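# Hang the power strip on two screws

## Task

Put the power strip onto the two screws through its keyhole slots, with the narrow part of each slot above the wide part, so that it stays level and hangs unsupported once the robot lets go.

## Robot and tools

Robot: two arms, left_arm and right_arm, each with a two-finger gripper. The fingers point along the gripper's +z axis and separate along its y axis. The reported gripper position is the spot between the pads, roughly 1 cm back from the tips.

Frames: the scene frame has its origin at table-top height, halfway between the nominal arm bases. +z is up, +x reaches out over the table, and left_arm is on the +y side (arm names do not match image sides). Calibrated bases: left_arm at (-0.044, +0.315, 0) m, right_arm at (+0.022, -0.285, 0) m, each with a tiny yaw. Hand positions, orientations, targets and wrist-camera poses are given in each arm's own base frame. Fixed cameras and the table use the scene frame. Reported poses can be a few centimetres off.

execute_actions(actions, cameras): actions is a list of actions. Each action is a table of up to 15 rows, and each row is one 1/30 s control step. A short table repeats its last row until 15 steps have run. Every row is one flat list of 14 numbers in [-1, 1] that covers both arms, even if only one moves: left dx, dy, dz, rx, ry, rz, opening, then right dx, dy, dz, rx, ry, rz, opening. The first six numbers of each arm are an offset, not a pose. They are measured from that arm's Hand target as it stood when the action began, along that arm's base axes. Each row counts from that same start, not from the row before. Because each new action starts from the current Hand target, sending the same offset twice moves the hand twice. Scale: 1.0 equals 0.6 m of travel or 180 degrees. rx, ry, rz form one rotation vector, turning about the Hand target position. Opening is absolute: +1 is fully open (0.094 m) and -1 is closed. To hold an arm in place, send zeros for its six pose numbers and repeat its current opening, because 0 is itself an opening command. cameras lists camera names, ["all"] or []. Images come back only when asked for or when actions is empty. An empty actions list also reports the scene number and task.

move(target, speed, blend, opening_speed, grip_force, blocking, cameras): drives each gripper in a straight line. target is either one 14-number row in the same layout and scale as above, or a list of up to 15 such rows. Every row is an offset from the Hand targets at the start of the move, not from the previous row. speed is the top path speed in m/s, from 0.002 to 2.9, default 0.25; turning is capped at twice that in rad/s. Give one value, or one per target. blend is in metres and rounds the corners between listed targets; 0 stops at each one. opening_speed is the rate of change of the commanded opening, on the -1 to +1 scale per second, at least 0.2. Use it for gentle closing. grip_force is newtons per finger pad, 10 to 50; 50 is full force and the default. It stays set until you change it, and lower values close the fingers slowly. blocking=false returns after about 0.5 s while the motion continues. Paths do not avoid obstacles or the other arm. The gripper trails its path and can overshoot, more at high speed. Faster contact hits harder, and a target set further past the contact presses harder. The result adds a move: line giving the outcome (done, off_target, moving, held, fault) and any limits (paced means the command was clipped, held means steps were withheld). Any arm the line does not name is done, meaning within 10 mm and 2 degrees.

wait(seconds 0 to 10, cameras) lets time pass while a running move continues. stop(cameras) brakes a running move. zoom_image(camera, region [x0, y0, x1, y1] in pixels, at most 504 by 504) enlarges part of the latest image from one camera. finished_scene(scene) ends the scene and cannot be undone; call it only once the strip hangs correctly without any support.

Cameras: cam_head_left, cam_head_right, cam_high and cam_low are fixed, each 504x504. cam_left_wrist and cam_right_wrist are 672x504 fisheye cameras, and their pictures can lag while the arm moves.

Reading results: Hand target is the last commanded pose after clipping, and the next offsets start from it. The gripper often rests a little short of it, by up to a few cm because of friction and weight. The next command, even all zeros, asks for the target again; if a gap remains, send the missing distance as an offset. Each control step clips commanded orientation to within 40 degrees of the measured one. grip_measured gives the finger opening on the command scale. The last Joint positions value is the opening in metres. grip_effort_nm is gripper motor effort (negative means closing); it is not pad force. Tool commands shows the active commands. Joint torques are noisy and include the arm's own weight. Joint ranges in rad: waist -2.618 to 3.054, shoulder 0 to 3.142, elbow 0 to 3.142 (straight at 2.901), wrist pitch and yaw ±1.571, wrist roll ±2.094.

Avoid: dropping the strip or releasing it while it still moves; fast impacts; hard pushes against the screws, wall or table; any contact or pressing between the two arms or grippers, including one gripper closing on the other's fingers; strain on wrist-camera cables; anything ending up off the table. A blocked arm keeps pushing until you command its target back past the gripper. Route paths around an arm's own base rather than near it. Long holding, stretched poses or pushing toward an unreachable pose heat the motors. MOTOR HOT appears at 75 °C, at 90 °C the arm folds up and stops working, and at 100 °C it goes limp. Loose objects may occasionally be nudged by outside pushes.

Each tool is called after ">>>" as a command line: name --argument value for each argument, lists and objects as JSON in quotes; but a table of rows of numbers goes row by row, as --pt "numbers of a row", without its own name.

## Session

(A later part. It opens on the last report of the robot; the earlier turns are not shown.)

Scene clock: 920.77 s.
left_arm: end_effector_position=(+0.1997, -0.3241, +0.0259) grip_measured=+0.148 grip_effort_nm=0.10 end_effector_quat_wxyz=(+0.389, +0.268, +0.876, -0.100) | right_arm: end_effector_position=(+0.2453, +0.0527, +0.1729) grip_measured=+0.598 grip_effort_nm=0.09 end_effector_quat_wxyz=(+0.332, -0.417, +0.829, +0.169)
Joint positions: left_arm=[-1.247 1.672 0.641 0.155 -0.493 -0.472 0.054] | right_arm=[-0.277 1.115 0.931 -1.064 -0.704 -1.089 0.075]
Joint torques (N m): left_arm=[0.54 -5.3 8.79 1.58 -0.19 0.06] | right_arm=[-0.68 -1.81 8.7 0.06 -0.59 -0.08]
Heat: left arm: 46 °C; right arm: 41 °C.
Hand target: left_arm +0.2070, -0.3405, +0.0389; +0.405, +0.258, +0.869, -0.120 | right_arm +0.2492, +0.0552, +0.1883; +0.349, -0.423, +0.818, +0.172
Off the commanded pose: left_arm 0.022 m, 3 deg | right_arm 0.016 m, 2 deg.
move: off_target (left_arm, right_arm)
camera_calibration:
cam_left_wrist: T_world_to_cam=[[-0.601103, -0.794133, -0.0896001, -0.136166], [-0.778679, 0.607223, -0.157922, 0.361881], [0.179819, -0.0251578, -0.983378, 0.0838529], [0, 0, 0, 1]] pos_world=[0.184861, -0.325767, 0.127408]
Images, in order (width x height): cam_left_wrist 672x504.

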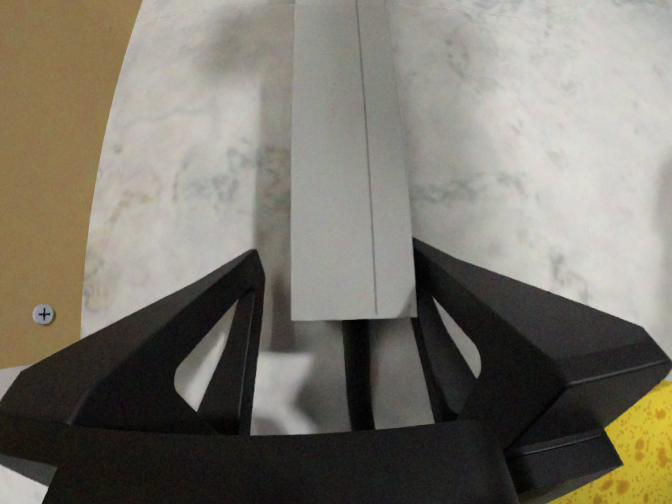

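>>> move --pt "0 0 0 0 0 0 -0.6 0 -0.1 0 0 0 0 0.6" --pt "0 0 0.15 0 0 0 -0.6 0 -0.15 0 0 0 0 0.6" --pt "0 0.02 0.25 0.407 -0.442 -0.212 -0.6 0 -0.15 0 0 0 0 0.6" --cameras '["cam_left_wrist","cam_head_left","cam_high","cam_head_right"]' --speed 0.15 --opening_speed 0.8

Scene clock: 950.30 s.
left_arm: end_effector_position=(+0.2014, -0.3255, +0.1459) grip_measured=-0.309 grip_effort_nm=-1.05 end_effector_quat_wxyz=(+0.486, +0.730, +0.192, +0.440) | right_arm: end_effector_position=(+0.2414, -0.0338, +0.1755) grip_measured=+0.598 grip_effort_nm=0.09 end_effector_quat_wxyz=(+0.328, -0.418, +0.828, +0.177)
Joint positions: left_arm=[-1.352 1.525 0.385 0.945 -0.765 1.914 0.032] | right_arm=[-0.68 1.384 1.134 -1.391 -0.763 -1.644 0.075]
Joint torques (N m): left_arm=[0.85 -6.94 6.31 3.26 -0.04 -0.02] | right_arm=[-0.64 -3.4 8.03 -0.42 -0.65 -0.09]
Heat: left arm: 48 °C; right arm: 41 °C.
Hand target: left_arm +0.2070, -0.3285, +0.1889; +0.554, +0.671, +0.225, +0.439 | right_arm +0.2492, -0.0348, +0.1883; +0.349, -0.423, +0.818, +0.172
Off the commanded pose: left_arm 0.043 m, 11 deg | right_arm 0.015 m, 3 deg.
move: off_target (left_arm, right_arm)
camera_calibration:
cam_left_wrist: T_world_to_cam=[[0.185389, 0.521454, -0.832897, 0.252715], [-0.0997985, 0.853198, 0.51195, 0.228613], [0.977584, -0.0117884, 0.210214, -0.128987], [0, 0, 0, 1]] pos_world=[0.10206, -0.328352, 0.120562]
Images, in order (width x height): cam_head_left 504x504, cam_head_right 504x504, cam_high 504x504, cam_left_wrist 672x504.

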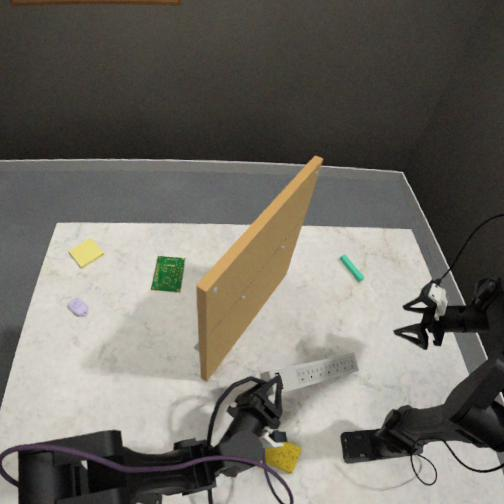

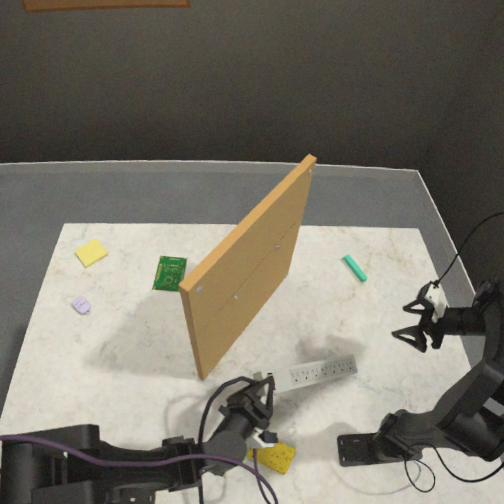

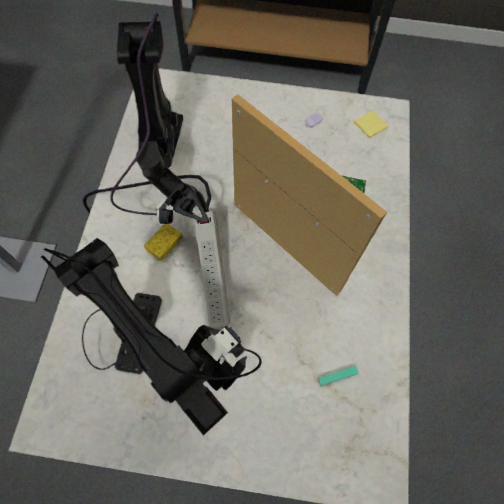

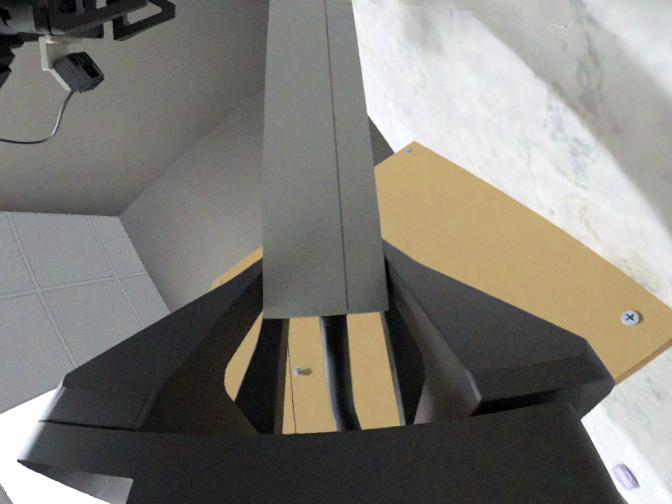

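>>> move --target '[0,0.0,0.03,-0.092,-0.1055,0.109,-0.6,0,0,0,0,0,0,0.6]' --cameras '["cam_left_wrist","cam_head_left","cam_high"]' --speed 0.12

Scene clock: 995.50 s.
left_arm: end_effector_position=(+0.2105, -0.3197, +0.1692) grip_measured=-0.309 grip_effort_nm=-1.05 end_effector_quat_wxyz=(+0.463, +0.628, +0.294, +0.552) | right_arm: end_effector_position=(+0.2414, -0.0338, +0.1755) grip_measured=+0.598 grip_effort_nm=0.09 end_effector_quat_wxyz=(+0.328, -0.418, +0.828, +0.177)
Joint positions: left_arm=[-1.442 1.81 0.509 1.404 -1.18 2.1 0.032] | right_arm=[-0.68 1.384 1.134 -1.391 -0.763 -1.644 0.075]
Joint torques (N m): left_arm=[-0.75 -6.19 8.44 3.35 -0.03 -0.07] | right_arm=[-0.65 -3.34 8.02 -0.4 -0.65 -0.09]
Heat: left arm: 61 °C; right arm: 40 °C.
Hand target: left_arm +0.2070, -0.3285, +0.2069; +0.590, +0.456, +0.302, +0.594 | right_arm +0.2492, -0.0348, +0.1883; +0.349, -0.423, +0.818, +0.172
Off the commanded pose: left_arm 0.039 m, 25 deg | right_arm 0.015 m, 3 deg.
joint sent to its limit (left arm) — joint 4 (wrist pitch), upper limit. The joint targets are off in position and orientation.
move: off_target (left_arm, right_arm)
camera_calibration:
cam_left_wrist: T_world_to_cam=[[0.149693, 0.47703, -0.866045, 0.266313], [-0.434907, 0.818396, 0.375612, 0.295179], [0.887946, 0.320422, 0.329972, -0.0378519], [0, 0, 0, 1]] pos_world=[0.122121, -0.356484, 0.132256]
Images, in order (width x height): cam_head_left 504x504, cam_high 504x504, cam_left_wrist 672x504.

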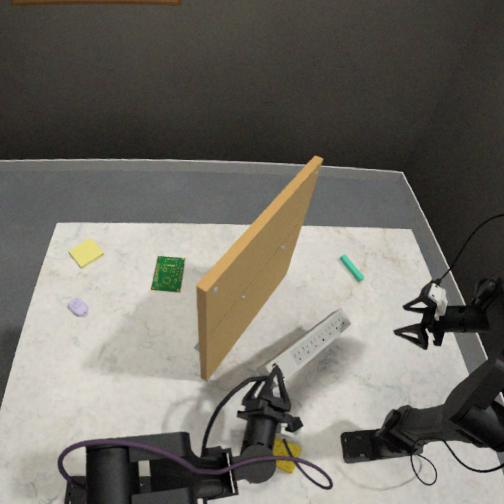

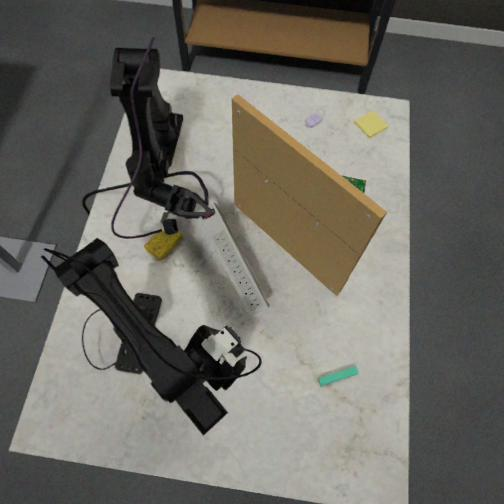

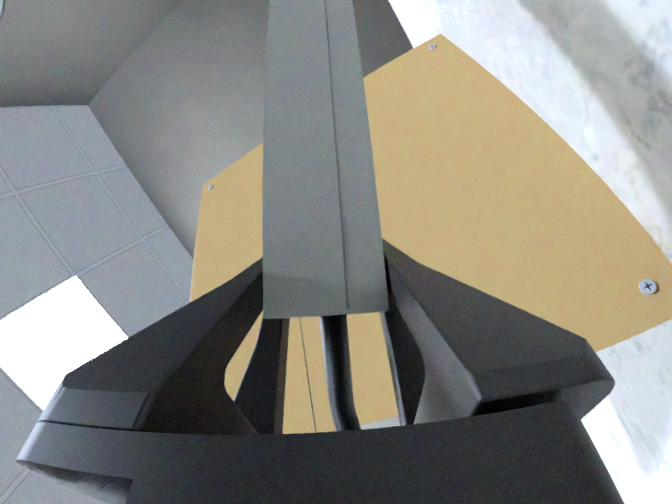

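>>> move --pt "0 0 0 0 0 0 -0.6 -0.073 0.092 0.187 0.123 0.373 -0.485 0.5" --pt "0 0 0 0 0 0 -0.6 -0.077 0.305 0.14 0.123 0.373 -0.485 0.5" --cameras '["cam_right_wrist","cam_head_left","cam_high"]' --speed 0.2 --blend 0.03

Scene clock: 1034.77 s.
left_arm: end_effector_position=(+0.2106, -0.3195, +0.1691) grip_measured=-0.309 grip_effort_nm=-1.05 end_effector_quat_wxyz=(+0.463, +0.627, +0.295, +0.552) | right_arm: end_effector_position=(+0.1998, +0.1469, +0.2619) grip_measured=+0.502 grip_effort_nm=-0.12 end_effector_quat_wxyz=(-0.046, +0.440, +0.874, +0.203)
Joint positions: left_arm=[-1.442 1.81 0.509 1.404 -1.182 2.1 0.032] | right_arm=[0.389 1.33 1.583 -1.566 -0.335 1.365 0.071]
Joint torques (N m): left_arm=[-0.79 -6.24 8.47 3.35 -0.04 -0.08] | right_arm=[0.62 -3.28 7.69 0.17 -0.11 0.08]
Heat: left arm: 62 °C; right arm: 41 °C.
Hand target: left_arm +0.2070, -0.3285, +0.2069; +0.590, +0.456, +0.302, +0.594 | right_arm +0.2030, +0.1482, +0.2723; -0.032, +0.435, +0.874, +0.215
Off the commanded pose: left_arm 0.039 m, 25 deg | right_arm 0.011 m, 2 deg.
joint sent to its limit (left arm) — joint 4 (wrist pitch), upper limit. The joint targets are off in position and orientation.
move: off_target (left_arm, right_arm)
camera_calibration:
cam_right_wrist: T_world_to_cam=[[-0.829579, -0.480258, -0.284871, 0.30883], [-0.495512, 0.397965, 0.77207, -0.154927], [-0.257424, 0.78165, -0.568117, 0.190767], [0, 0, 0, 1]] pos_world=[0.228538, 0.0608603, 0.315969]
Images, in order (width x height): cam_head_left 504x504, cam_high 504x504, cam_right_wrist 672x504.

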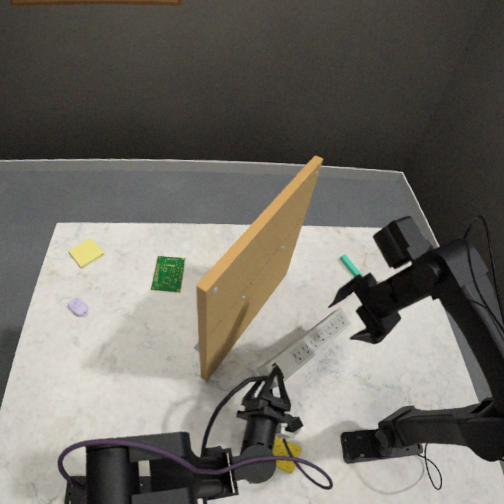

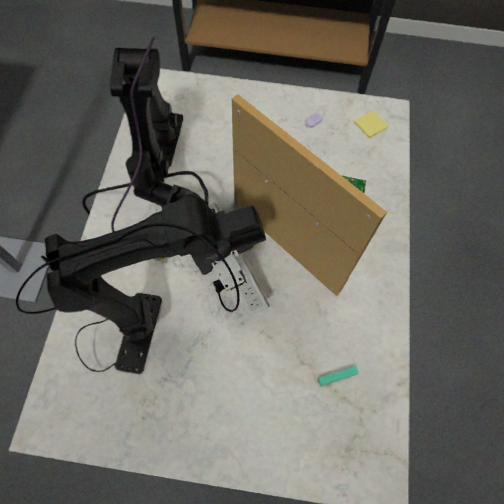

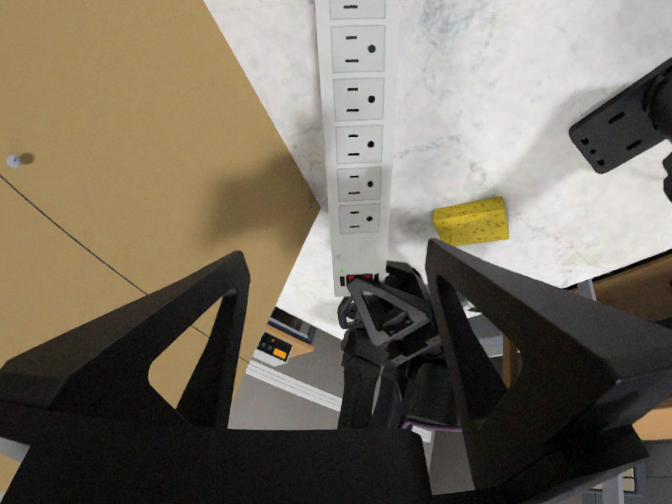

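>>> move --target '[0,0,0,0,0,0,-0.6,-0.0017,0.005,-0.107,0,0,0,0.4]' --cameras '["cam_right_wrist"]' --speed 0.12

Scene clock: 1058.27 s.
left_arm: end_effector_position=(+0.2106, -0.3195, +0.1691) grip_measured=-0.309 grip_effort_nm=-1.05 end_effector_quat_wxyz=(+0.463, +0.627, +0.295, +0.552) | right_arm: end_effector_position=(+0.2017, +0.1501, +0.2048) grip_measured=+0.402 grip_effort_nm=-0.12 end_effector_quat_wxyz=(-0.045, +0.442, +0.873, +0.203)
Joint positions: left_arm=[-1.442 1.81 0.509 1.404 -1.182 2.1 0.032] | right_arm=[0.401 1.258 1.289 -1.339 -0.33 1.382 0.066]
Joint torques (N m): left_arm=[-0.83 -6.27 8.47 3.36 -0.03 -0.06] | right_arm=[0.5 -5.44 4.74 0.34 -0.08 0.08]
Heat: left arm: 63 °C; right arm: 40 °C.
Hand target: left_arm +0.2070, -0.3285, +0.2069; +0.590, +0.456, +0.302, +0.594 | right_arm +0.2020, +0.1512, +0.2081; -0.032, +0.435, +0.874, +0.215
Off the commanded pose: left_arm 0.039 m, 25 deg | right_arm 0.004 m, 2 deg.
joint sent to its limit (left arm) — joint 4 (wrist pitch), upper limit. The joint targets are off in position and orientation.
move: off_target (left_arm)
camera_calibration:
cam_right_wrist: T_world_to_cam=[[-0.831855, -0.476834, -0.283983, 0.295401], [-0.493228, 0.400573, 0.772184, -0.111972], [-0.254447, 0.782413, -0.568406, 0.155732], [0, 0, 0, 1]] pos_world=[0.230129, 0.0638635, 0.258871]
Images, in order (width x height): cam_right_wrist 672x504.

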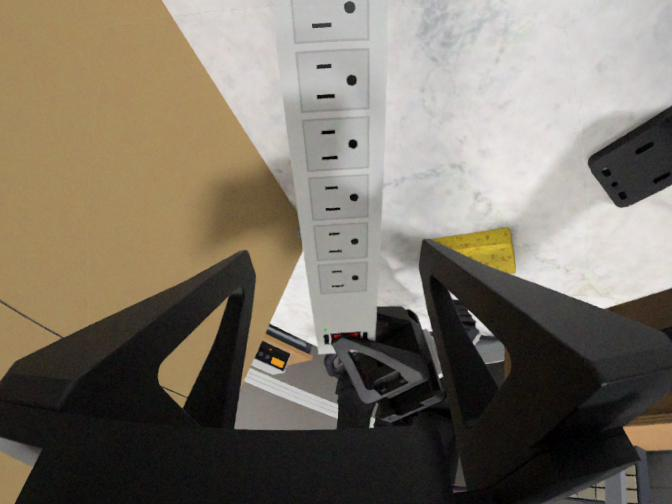

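>>> move --target '[0,0,0,0,0,0,-0.6,0,0.037,-0.098,0,0,0,0.4]' --cameras '["cam_right_wrist","cam_head_left"]' --speed 0.1

Scene clock: 1078.40 s.
left_arm: end_effector_position=(+0.2118, -0.3150, +0.1662) grip_measured=-0.309 grip_effort_nm=-1.05 end_effector_quat_wxyz=(+0.452, +0.627, +0.301, +0.559) | right_arm: end_effector_position=(+0.1983, +0.1726, +0.1466) grip_measured=+0.402 grip_effort_nm=-0.12 end_effector_quat_wxyz=(-0.047, +0.436, +0.876, +0.201)
Joint positions: left_arm=[-1.442 1.818 0.509 1.404 -1.21 2.103 0.032] | right_arm=[0.505 1.247 1.047 -1.081 -0.304 1.473 0.066]
Joint torques (N m): left_arm=[-0.9 -6.93 8.51 3.32 0.19 -0.06] | right_arm=[0.53 -5.46 4.77 0.52 -0.03 0.08]
Heat: left arm: 65 °C; right arm: 40 °C.
Hand target: left_arm +0.2070, -0.3285, +0.2069; +0.590, +0.456, +0.302, +0.594 | right_arm +0.2020, +0.1734, +0.1493; -0.032, +0.435, +0.874, +0.215
Off the commanded pose: left_arm 0.043 m, 26 deg | right_arm 0.005 m, 2 deg.
joint sent to its limit (left arm) — joint 4 (wrist pitch), upper limit. The joint targets are off in position and orientation.
move: off_target (left_arm)
camera_calibration:
cam_right_wrist: T_world_to_cam=[[-0.825219, -0.489489, -0.281804, 0.28738], [-0.498047, 0.395311, 0.771802, -0.0758267], [-0.266388, 0.777258, -0.570007, 0.107664], [0, 0, 0, 1]] pos_world=[0.228067, 0.0869618, 0.200877]
Images, in order (width x height): cam_head_left 504x504, cam_right_wrist 672x504.

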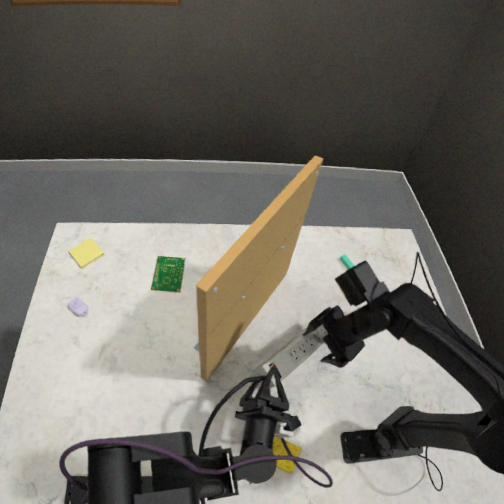

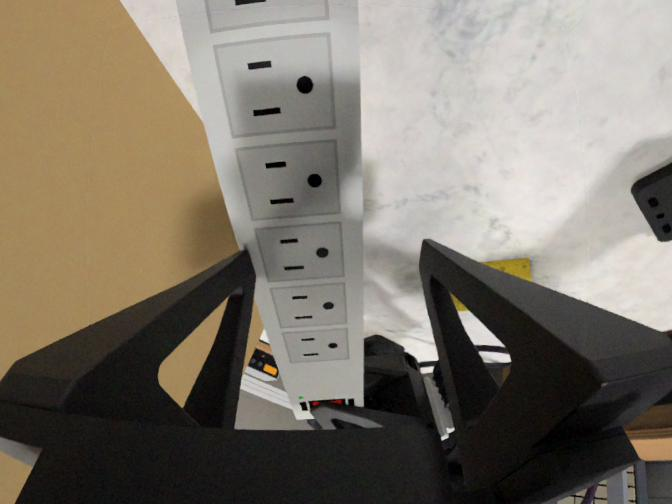

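>>> move --pt "0 0 0 0 0 0 -0.6 -0.0025 -0.01 0.028 0 0 0 0.4" --pt "0 0 0 0 0 0 -0.6 0.0147 0 0.033 0 0 0 0.4" --cameras '["cam_right_wrist"]' --speed 0.1

Scene clock: 1096.03 s.
left_arm: end_effector_position=(+0.2118, -0.3153, +0.1662) grip_measured=-0.309 grip_effort_nm=-1.05 end_effector_quat_wxyz=(+0.452, +0.627, +0.301, +0.559) | right_arm: end_effector_position=(+0.2053, +0.1727, +0.1594) grip_measured=+0.402 grip_effort_nm=-0.12 end_effector_quat_wxyz=(-0.041, +0.439, +0.873, +0.208)
Joint positions: left_arm=[-1.442 1.818 0.509 1.404 -1.208 2.103 0.032] | right_arm=[0.493 1.256 1.099 -1.107 -0.304 1.473 0.066]
Joint torques (N m): left_arm=[-0.9 -6.95 8.55 3.32 0.2 -0.08] | right_arm=[-0.55 -2.88 8.4 0.11 -0.09 -0.07]
Heat: left arm: 66 °C; right arm: 40 °C.
Hand target: left_arm +0.2070, -0.3285, +0.2069; +0.590, +0.456, +0.302, +0.594 | right_arm +0.2108, +0.1734, +0.1691; -0.032, +0.435, +0.874, +0.215
Off the commanded pose: left_arm 0.043 m, 26 deg | right_arm 0.011 m, 1 deg.
joint sent to its limit (left arm) — joint 4 (wrist pitch), upper limit. The joint targets are off in position and orientation.
move: off_target (left_arm, right_arm)
camera_calibration:
cam_right_wrist: T_world_to_cam=[[-0.826825, -0.477032, -0.297996, 0.297592], [-0.504635, 0.395165, 0.767586, -0.0802033], [-0.248405, 0.785038, -0.567459, 0.111209], [0, 0, 0, 1]] pos_world=[0.233208, 0.0863514, 0.213351]
Images, in order (width x height): cam_right_wrist 672x504.

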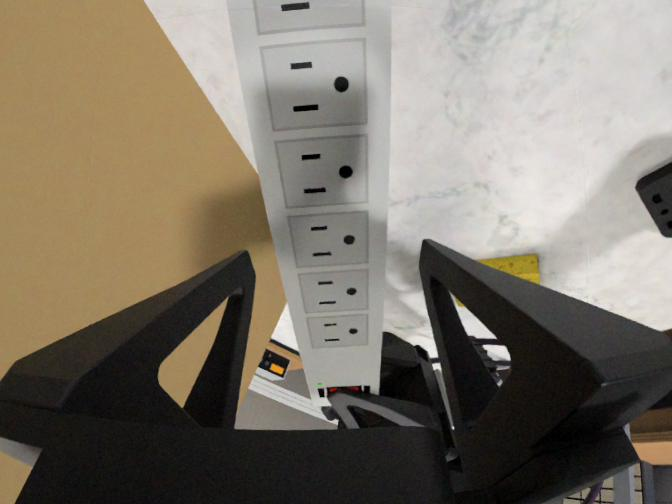

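>>> move --target '[0,0,0,0,0,0,-0.6,0.009,0.0205,-0.042,0,0,0,0.4]' --cameras '["cam_right_wrist"]' --speed 0.07

Scene clock: 1103.40 s.
left_arm: end_effector_position=(+0.2118, -0.3153, +0.1662) grip_measured=-0.309 grip_effort_nm=-1.05 end_effector_quat_wxyz=(+0.452, +0.627, +0.301, +0.559) | right_arm: end_effector_position=(+0.2131, +0.1844, +0.1463) grip_measured=+0.402 grip_effort_nm=-0.12 end_effector_quat_wxyz=(-0.037, +0.436, +0.874, +0.212)
Joint positions: left_arm=[-1.442 1.818 0.509 1.404 -1.208 2.103 0.032] | right_arm=[0.524 1.292 1.068 -1.023 -0.293 1.499 0.066]
Joint torques (N m): left_arm=[-0.84 -6.94 8.54 3.33 0.19 -0.06] | right_arm=[0.47 -3.37 5.15 0.49 -0.08 0.06]
Heat: left arm: 67 °C; right arm: 41 °C.
Hand target: left_arm +0.2070, -0.3285, +0.2069; +0.590, +0.456, +0.302, +0.594 | right_arm +0.2162, +0.1857, +0.1439; -0.032, +0.435, +0.874, +0.215
Off the commanded pose: left_arm 0.043 m, 26 deg | right_arm 0.004 m, 1 deg.
joint sent to its limit (left arm) — joint 4 (wrist pitch), upper limit. The joint targets are off in position and orientation.
move: off_target (left_arm)
camera_calibration:
cam_right_wrist: T_world_to_cam=[[-0.821899, -0.479099, -0.308134, 0.306484], [-0.514113, 0.390956, 0.76344, -0.0674925], [-0.245297, 0.785886, -0.567638, 0.0957888], [0, 0, 0, 1]] pos_world=[0.240696, 0.0979437, 0.200338]
Images, in order (width x height): cam_right_wrist 672x504.

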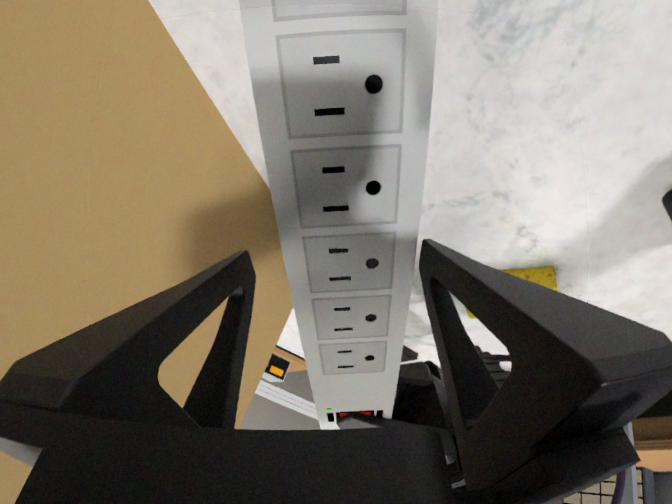

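>>> move --pt "0 0 0 0 0 0 -0.6 -0.0107 -0.0057 -0.004 0 0 0 0.4" --pt "0 0 0 0 0 0 -0.6 -0.0107 -0.0057 -0.004 0 0 0 -0.4" --cameras '["cam_right_wrist","cam_head_left"]' --speed 0.07 --opening_speed 0.4

Scene clock: 1114.70 s.
left_arm: end_effector_position=(+0.2108, -0.3160, +0.1662) grip_measured=-0.309 grip_effort_nm=-1.05 end_effector_quat_wxyz=(+0.453, +0.627, +0.300, +0.558) | right_arm: end_effector_position=(+0.2088, +0.1820, +0.1377) grip_measured=-0.012 grip_effort_nm=-1.05 end_effector_quat_wxyz=(-0.043, +0.440, +0.874, +0.203)
Joint positions: left_arm=[-1.445 1.818 0.509 1.404 -1.208 2.103 0.032] | right_arm=[0.524 1.292 1.04 -1.016 -0.293 1.502 0.046]
Joint torques (N m): left_arm=[-0.87 -6.93 8.57 3.35 0.19 -0.08] | right_arm=[0.54 -6.04 4.98 0.37 -0.07 0.04]
Heat: left arm: 67 °C; right arm: 40 °C.
Hand target: left_arm +0.2070, -0.3285, +0.2069; +0.590, +0.456, +0.302, +0.594 | right_arm +0.2098, +0.1823, +0.1415; -0.032, +0.435, +0.874, +0.215
Off the commanded pose: left_arm 0.043 m, 26 deg | right_arm 0.004 m, 2 deg.
joint sent to its limit (left arm) — joint 4 (wrist pitch), upper limit. The joint targets are off in position and orientation.
move: off_target (left_arm)
camera_calibration:
cam_right_wrist: T_world_to_cam=[[-0.829123, -0.479919, -0.286762, 0.297855], [-0.497833, 0.400386, 0.76932, -0.0681659], [-0.254396, 0.780621, -0.570889, 0.0951468], [0, 0, 0, 1]] pos_world=[0.237228, 0.0959655, 0.192173]
Images, in order (width x height): cam_head_left 504x504, cam_right_wrist 672x504.

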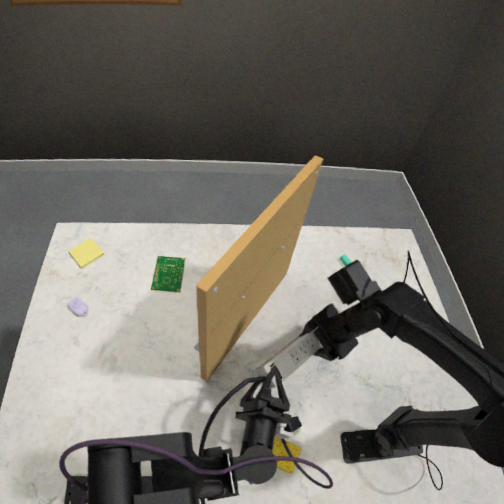

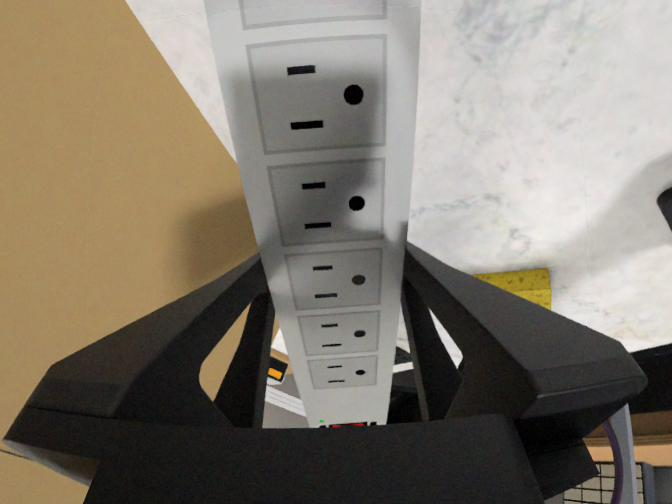

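>>> move --pt "0 0 0 0 0 0 0.2 0 0 0 0 0 0 -0.4" --pt "-0.13 0.035 -0.02 0 0 0 0.2 0 0 0 0 0 0 -0.4" --cameras '["cam_right_wrist","cam_head_left","cam_high","cam_left_wrist"]' --speed 0.1 --opening_speed 0.5

Scene clock: 1130.37 s.
left_arm: end_effector_position=(+0.1299, -0.3136, +0.1704) grip_measured=+0.198 grip_effort_nm=0.08 end_effector_quat_wxyz=(+0.477, +0.633, +0.301, +0.530) | right_arm: end_effector_position=(+0.2107, +0.1776, +0.1353) grip_measured=-0.012 grip_effort_nm=-1.05 end_effector_quat_wxyz=(-0.035, +0.440, +0.875, +0.197)
Joint positions: left_arm=[-1.737 1.769 0.471 1.436 -1.446 2.102 0.056] | right_arm=[0.519 1.292 1.036 -1.016 -0.273 1.493 0.046]
Joint torques (N m): left_arm=[-0.7 -8.9 3.99 2.77 -0.05 0.04] | right_arm=[0.32 -6.02 5.3 0.35 -0.21 0.06]
Heat: left arm: 68 °C; right arm: 40 °C.
Hand target: left_arm +0.1290, -0.3075, +0.1949; +0.590, +0.456, +0.302, +0.594 | right_arm +0.2098, +0.1823, +0.1415; -0.032, +0.435, +0.874, +0.215
Off the commanded pose: left_arm 0.025 m, 25 deg | right_arm 0.008 m, 2 deg.
joint sent to its limit (left arm) — joint 4 (wrist pitch), upper limit; joint 6 (wrist roll), upper limit. The joint targets are off in position and orientation.
move: off_target (left_arm)
camera_calibration:
cam_left_wrist: T_world_to_cam=[[0.13585, 0.443765, -0.885787, 0.27123], [-0.397367, 0.843415, 0.361594, 0.259975], [0.907548, 0.30286, 0.290915, 0.029889], [0, 0, 0, 1]] pos_world=[0.0393335, -0.348682, 0.137551]
cam_right_wrist: T_world_to_cam=[[-0.827555, -0.483807, -0.284751, 0.29666], [-0.50387, 0.416483, 0.756741, -0.0634475], [-0.247523, 0.769722, -0.588439, 0.100484], [0, 0, 0, 1]] pos_world=[0.238405, 0.0926058, 0.191616]
Images, in order (width x height): cam_head_left 504x504, cam_high 504x504, cam_left_wrist 672x504, cam_right_wrist 672x504.

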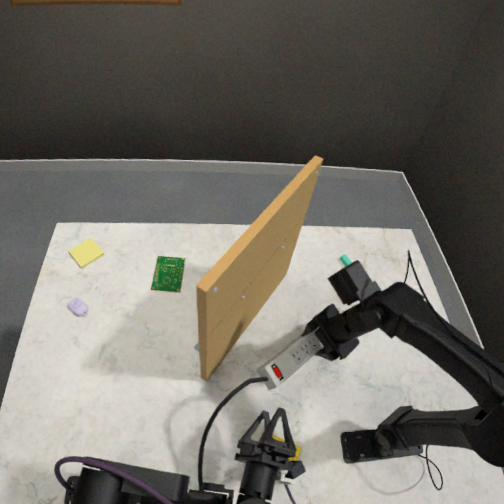

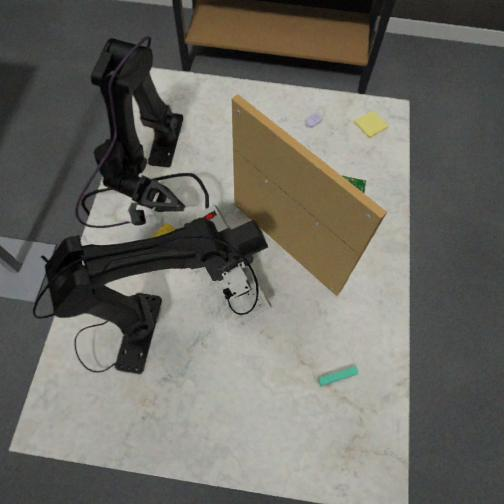

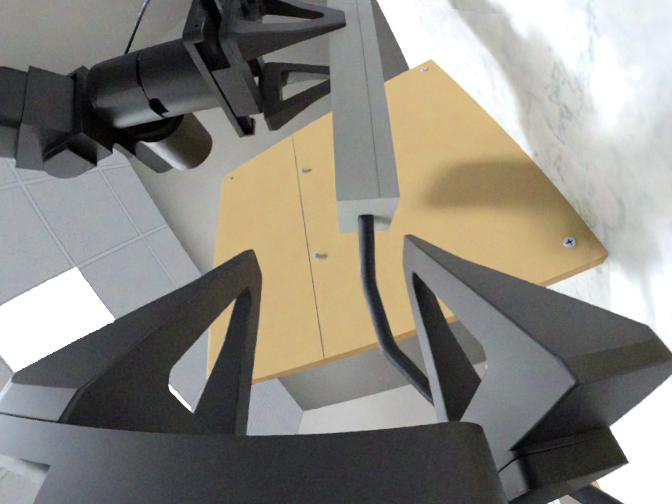

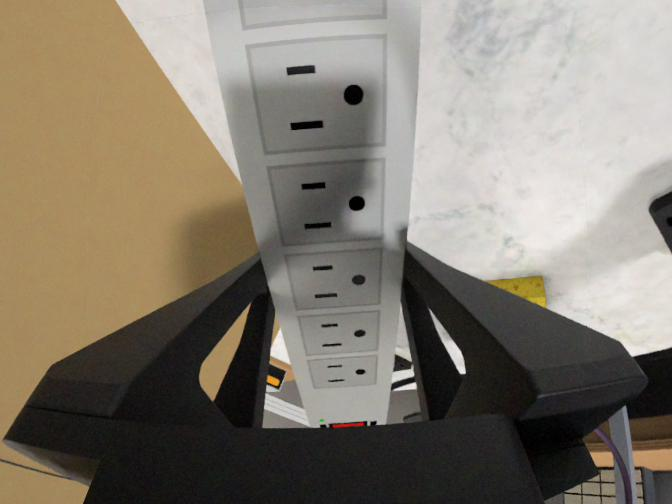

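>>> move --pt "-0.05 0.1 0.05 0 0 0 0.2 0 0 0.12 0 0 0 -0.4" --pt "0.02 0.41 0.02 -0.543 0.09 0.012 0.2 0.06 0.04 0.22 0.2327 -0.3096 0.0247 -0.4" --cameras '["cam_right_wrist","cam_head_left","cam_high","cam_head_right"]' --speed 0.15

Scene clock: 1161.60 s.
left_arm: end_effector_position=(+0.1790, -0.0783, +0.2228) grip_measured=+0.198 grip_effort_nm=0.08 end_effector_quat_wxyz=(+0.705, +0.034, +0.708, +0.016) | right_arm: end_effector_position=(+0.2395, +0.2077, +0.2419) grip_measured=-0.013 grip_effort_nm=-1.05 end_effector_quat_wxyz=(+0.181, +0.237, +0.711, +0.637)
Joint positions: left_arm=[-1.602 0.266 -0.001 0.913 -1.578 0.716 0.056] | right_arm=[0.401 0.772 0.418 0.209 -0.566 1.537 0.046]
Joint torques (N m): left_arm=[0.5 0.88 6.68 0.53 0.25 -0.14] | right_arm=[-0.54 -1.09 6.67 2.17 -0.04 0.27]
Heat: left arm: 63 °C; right arm: 40 °C.
Hand target: left_arm +0.1410, -0.0615, +0.2069; +0.678, -0.079, +0.722, +0.112 | right_arm +0.2458, +0.2063, +0.2735; +0.216, +0.216, +0.673, +0.674
Off the commanded pose: left_arm 0.044 m, 17 deg | right_arm 0.032 m, 8 deg.
joint sent to its limit (left arm) — joint 5 (wrist yaw), lower limit. The joint targets are off in position and orientation.
move: off_target (left_arm, right_arm)
camera_calibration:
cam_right_wrist: T_world_to_cam=[[-0.170523, -0.0444876, -0.984349, 0.286126], [-0.984637, -0.0304138, 0.171947, 0.207315], [-0.0375873, 0.998547, -0.0386179, -0.0837169], [0, 0, 0, 1]] pos_world=[0.249774, 0.10263, 0.242768]
Images, in order (width x height): cam_head_left 504x504, cam_head_right 504x504, cam_high 504x504, cam_right_wrist 672x504.

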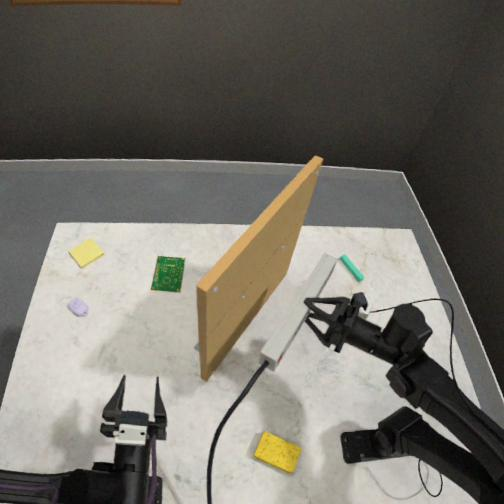

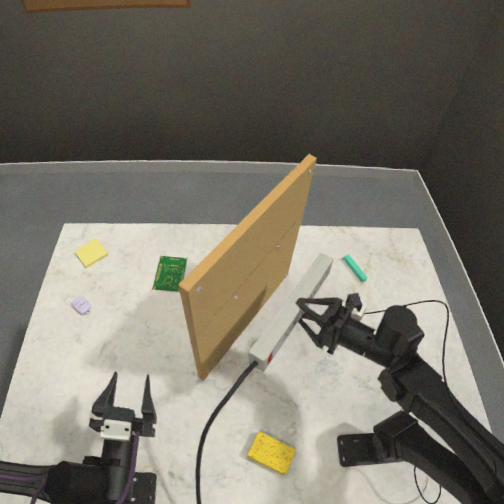

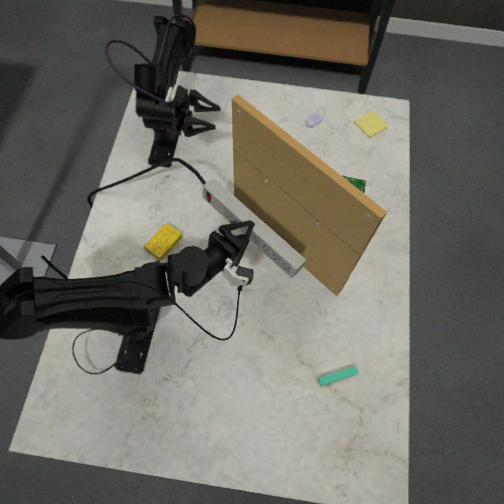

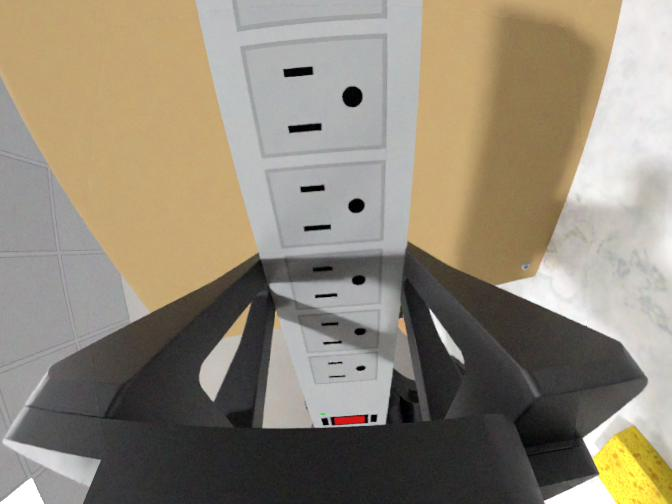

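>>> zoom_image --camera "cam_head_left" --region '[190, 240, 350, 400]'

>>> zoom_image --camera "cam_high" --region '[190, 150, 350, 310]'

>>> zoom_image --camera "cam_head_right" --region '[190, 240, 350, 400]'

Scaled by 3.150 from the camera's 504x504 image, which has a finer 720x720 frame.

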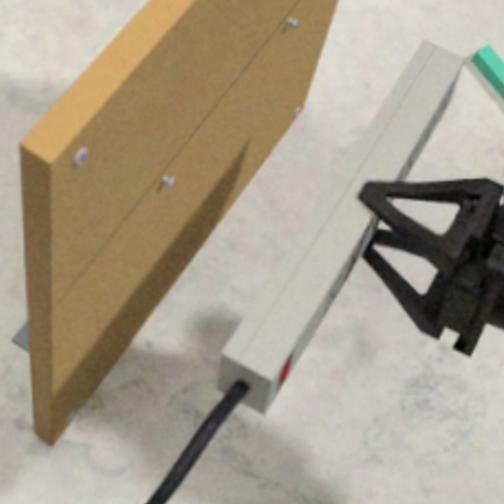

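Scaled by 3.150 from the camera's 504x504 image, which has a finer 720x720 frame.

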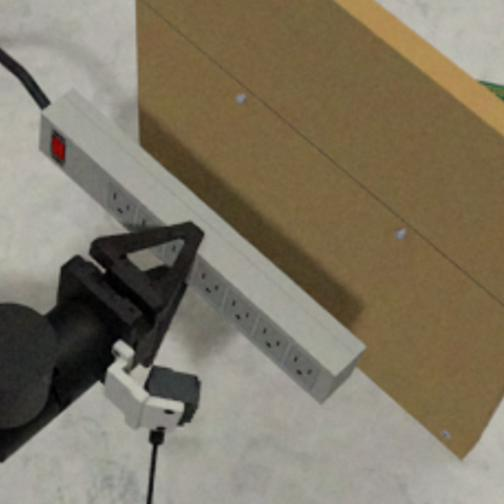

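Scaled by 3.150 from the camera's 504x504 image, which has a finer 720x720 frame.

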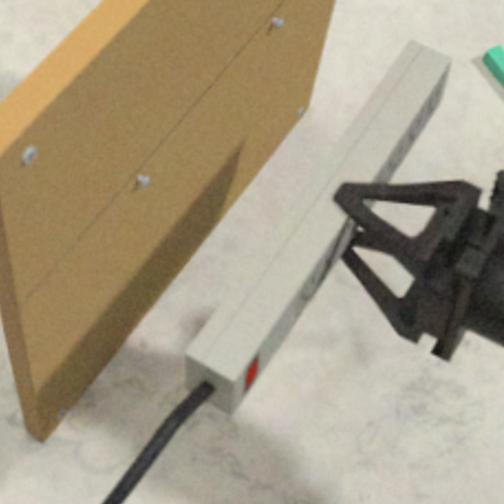

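>>> move --target '[0,0,0,0,0,-0.25,0.2,0.078,0.057,0.03,0.0236,-0.034,0,-0.4]' --cameras '["cam_right_wrist","cam_head_left","cam_high","cam_head_right","cam_low"]' --speed 0.1

>>> zoom_image --camera "cam_head_left" --region '[220, 220, 360, 360]'

>>> zoom_image --camera "cam_high" --region '[210, 140, 350, 280]'

>>> zoom_image --camera "cam_head_right" --region '[210, 220, 350, 360]'

Scene clock: 1220.40 s.
left_arm: end_effector_position=(+0.1733, -0.0761, +0.2225) grip_measured=+0.198 grip_effort_nm=0.08 end_effector_quat_wxyz=(+0.705, +0.067, +0.706, -0.017) | right_arm: end_effector_position=(+0.2774, +0.2392, +0.2308) grip_measured=-0.013 grip_effort_nm=-1.05 end_effector_quat_wxyz=(+0.188, +0.216, +0.693, +0.661)
Joint positions: left_arm=[-1.694 0.008 -0.006 0.727 -1.578 0.784 0.056] | right_arm=[0.455 1.108 0.418 0.627 -0.535 1.563 0.046]
Joint torques (N m): left_arm=[-0.79 1.37 5.93 0.46 0.26 -0.02] | right_arm=[0.27 -3.06 10.63 2.23 0.26 0.3]
Heat: left arm: 54 °C; right arm: 51 °C.
Hand target: left_arm +0.1410, -0.0615, +0.2069; +0.669, +0.204, +0.697, -0.156 | right_arm +0.2926, +0.2405, +0.2915; +0.243, +0.188, +0.635, +0.709
Off the commanded pose: left_arm 0.039 m, 23 deg | right_arm 0.063 m, 11 deg.
joint sent to its limit (left arm) — joint 2 (shoulder), lower limit; joint 3 (elbow), lower limit, where the elbow is as bent as it goes; joint 5 (wrist yaw), lower limit. The joint targets are off in position and orientation.
move: off_target (left_arm, right_arm)
camera_calibration:
cam_right_wrist: T_world_to_cam=[[-0.116893, -0.00269642, -0.993141, 0.260179], [-0.991478, -0.0575942, 0.116854, 0.268564], [-0.0575142, 0.998336, 0.00405894, -0.118378], [0, 0, 0, 1]] pos_world=[0.28988, 0.134351, 0.227492]
Images, in order (width x height): cam_head_left 504x504, cam_head_right 504x504, cam_high 504x504, cam_low 504x504, cam_right_wrist 672x504.

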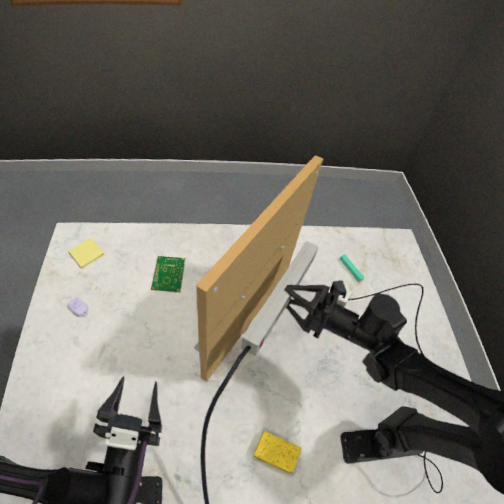

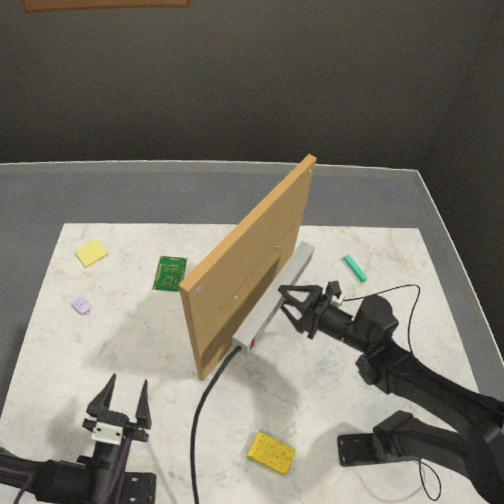

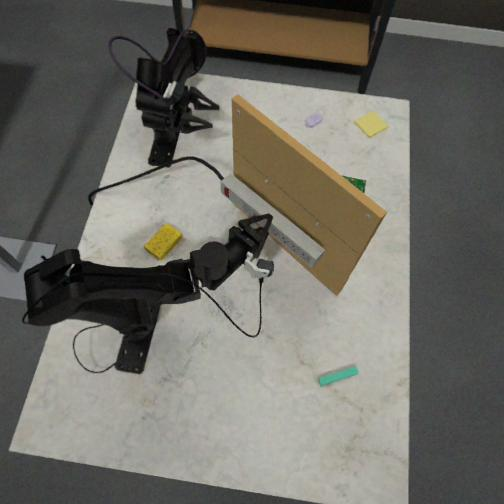

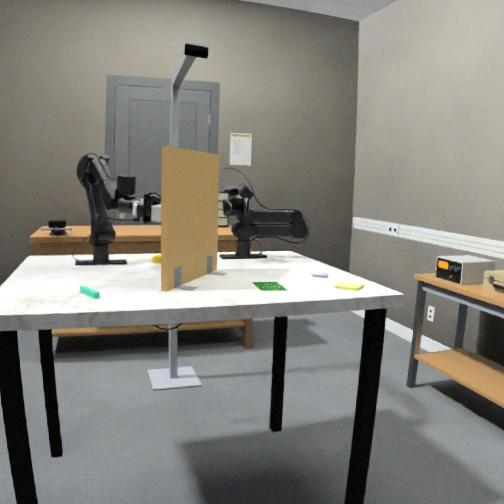

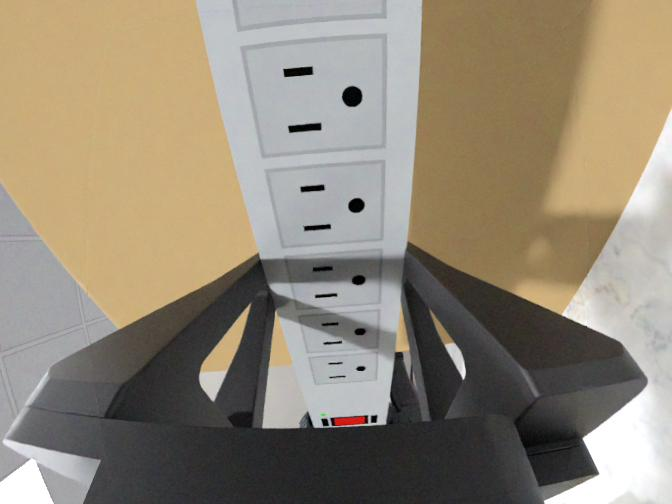

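Scaled by 3.600 from the camera's 504x504 image, which has a finer 720x720 frame.

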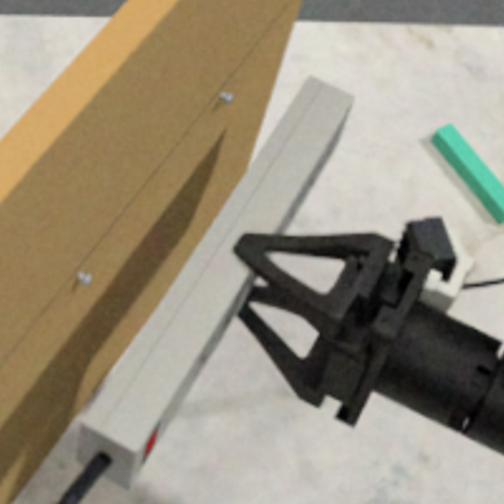

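Scaled by 3.600 from the camera's 504x504 image, which has a finer 720x720 frame.

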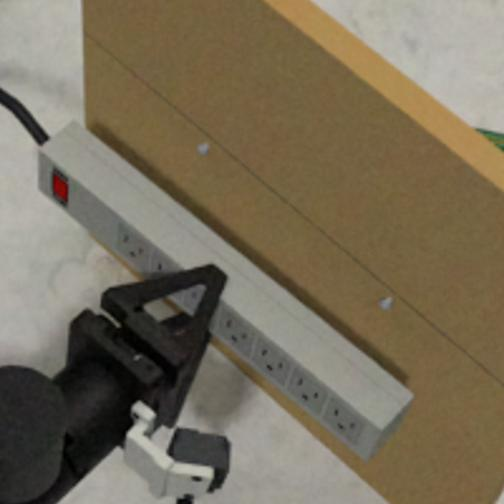

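Scaled by 3.600 from the camera's 504x504 image, which has a finer 720x720 frame.

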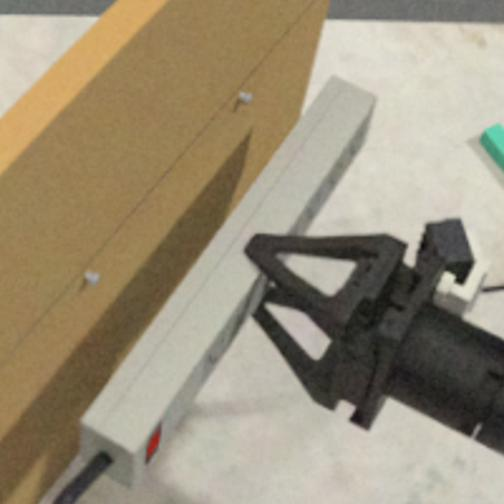

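>>> move --target '[0.053,-0.024,0.026,0,0,0,0.2,0.035,0.016,0.05,0.0135,-0.0097,-0.0128,-0.4]' --speed 0.08

Scene clock: 1255.73 s.
left_arm: end_effector_position=(+0.1729, -0.0771, +0.2226) grip_measured=+0.198 grip_effort_nm=0.08 end_effector_quat_wxyz=(+0.705, +0.080, +0.704, -0.007) | right_arm: end_effector_position=(+0.2968, +0.2507, +0.2539) grip_measured=-0.013 grip_effort_nm=-1.05 end_effector_quat_wxyz=(+0.205, +0.219, +0.680, +0.669)
Joint positions: left_arm=[-1.7 0.008 -0.006 0.729 -1.578 0.818 0.056] | right_arm=[0.484 1.177 0.516 0.637 -0.477 1.574 0.046]
Joint torques (N m): left_arm=[-0.77 1.39 5.96 0.95 0.29 0.04] | right_arm=[0.16 -3.7 11.3 2.28 0.35 0.36]
Heat: left arm: 51 °C; right arm: 50 °C.
Hand target: left_arm +0.1728, -0.0759, +0.2225; +0.669, +0.204, +0.697, -0.156 | right_arm +0.3136, +0.2501, +0.3215; +0.263, +0.195, +0.612, +0.720
Off the commanded pose: left_arm 0.001 m, 23 deg | right_arm 0.070 m, 12 deg.
joint sent to its limit (left arm) — joint 2 (shoulder), lower limit; joint 3 (elbow), lower limit, where the elbow is as bent as it goes; joint 5 (wrist yaw), lower limit. The joint targets are off in orientation, not in position.
move: off_target (left_arm, right_arm)


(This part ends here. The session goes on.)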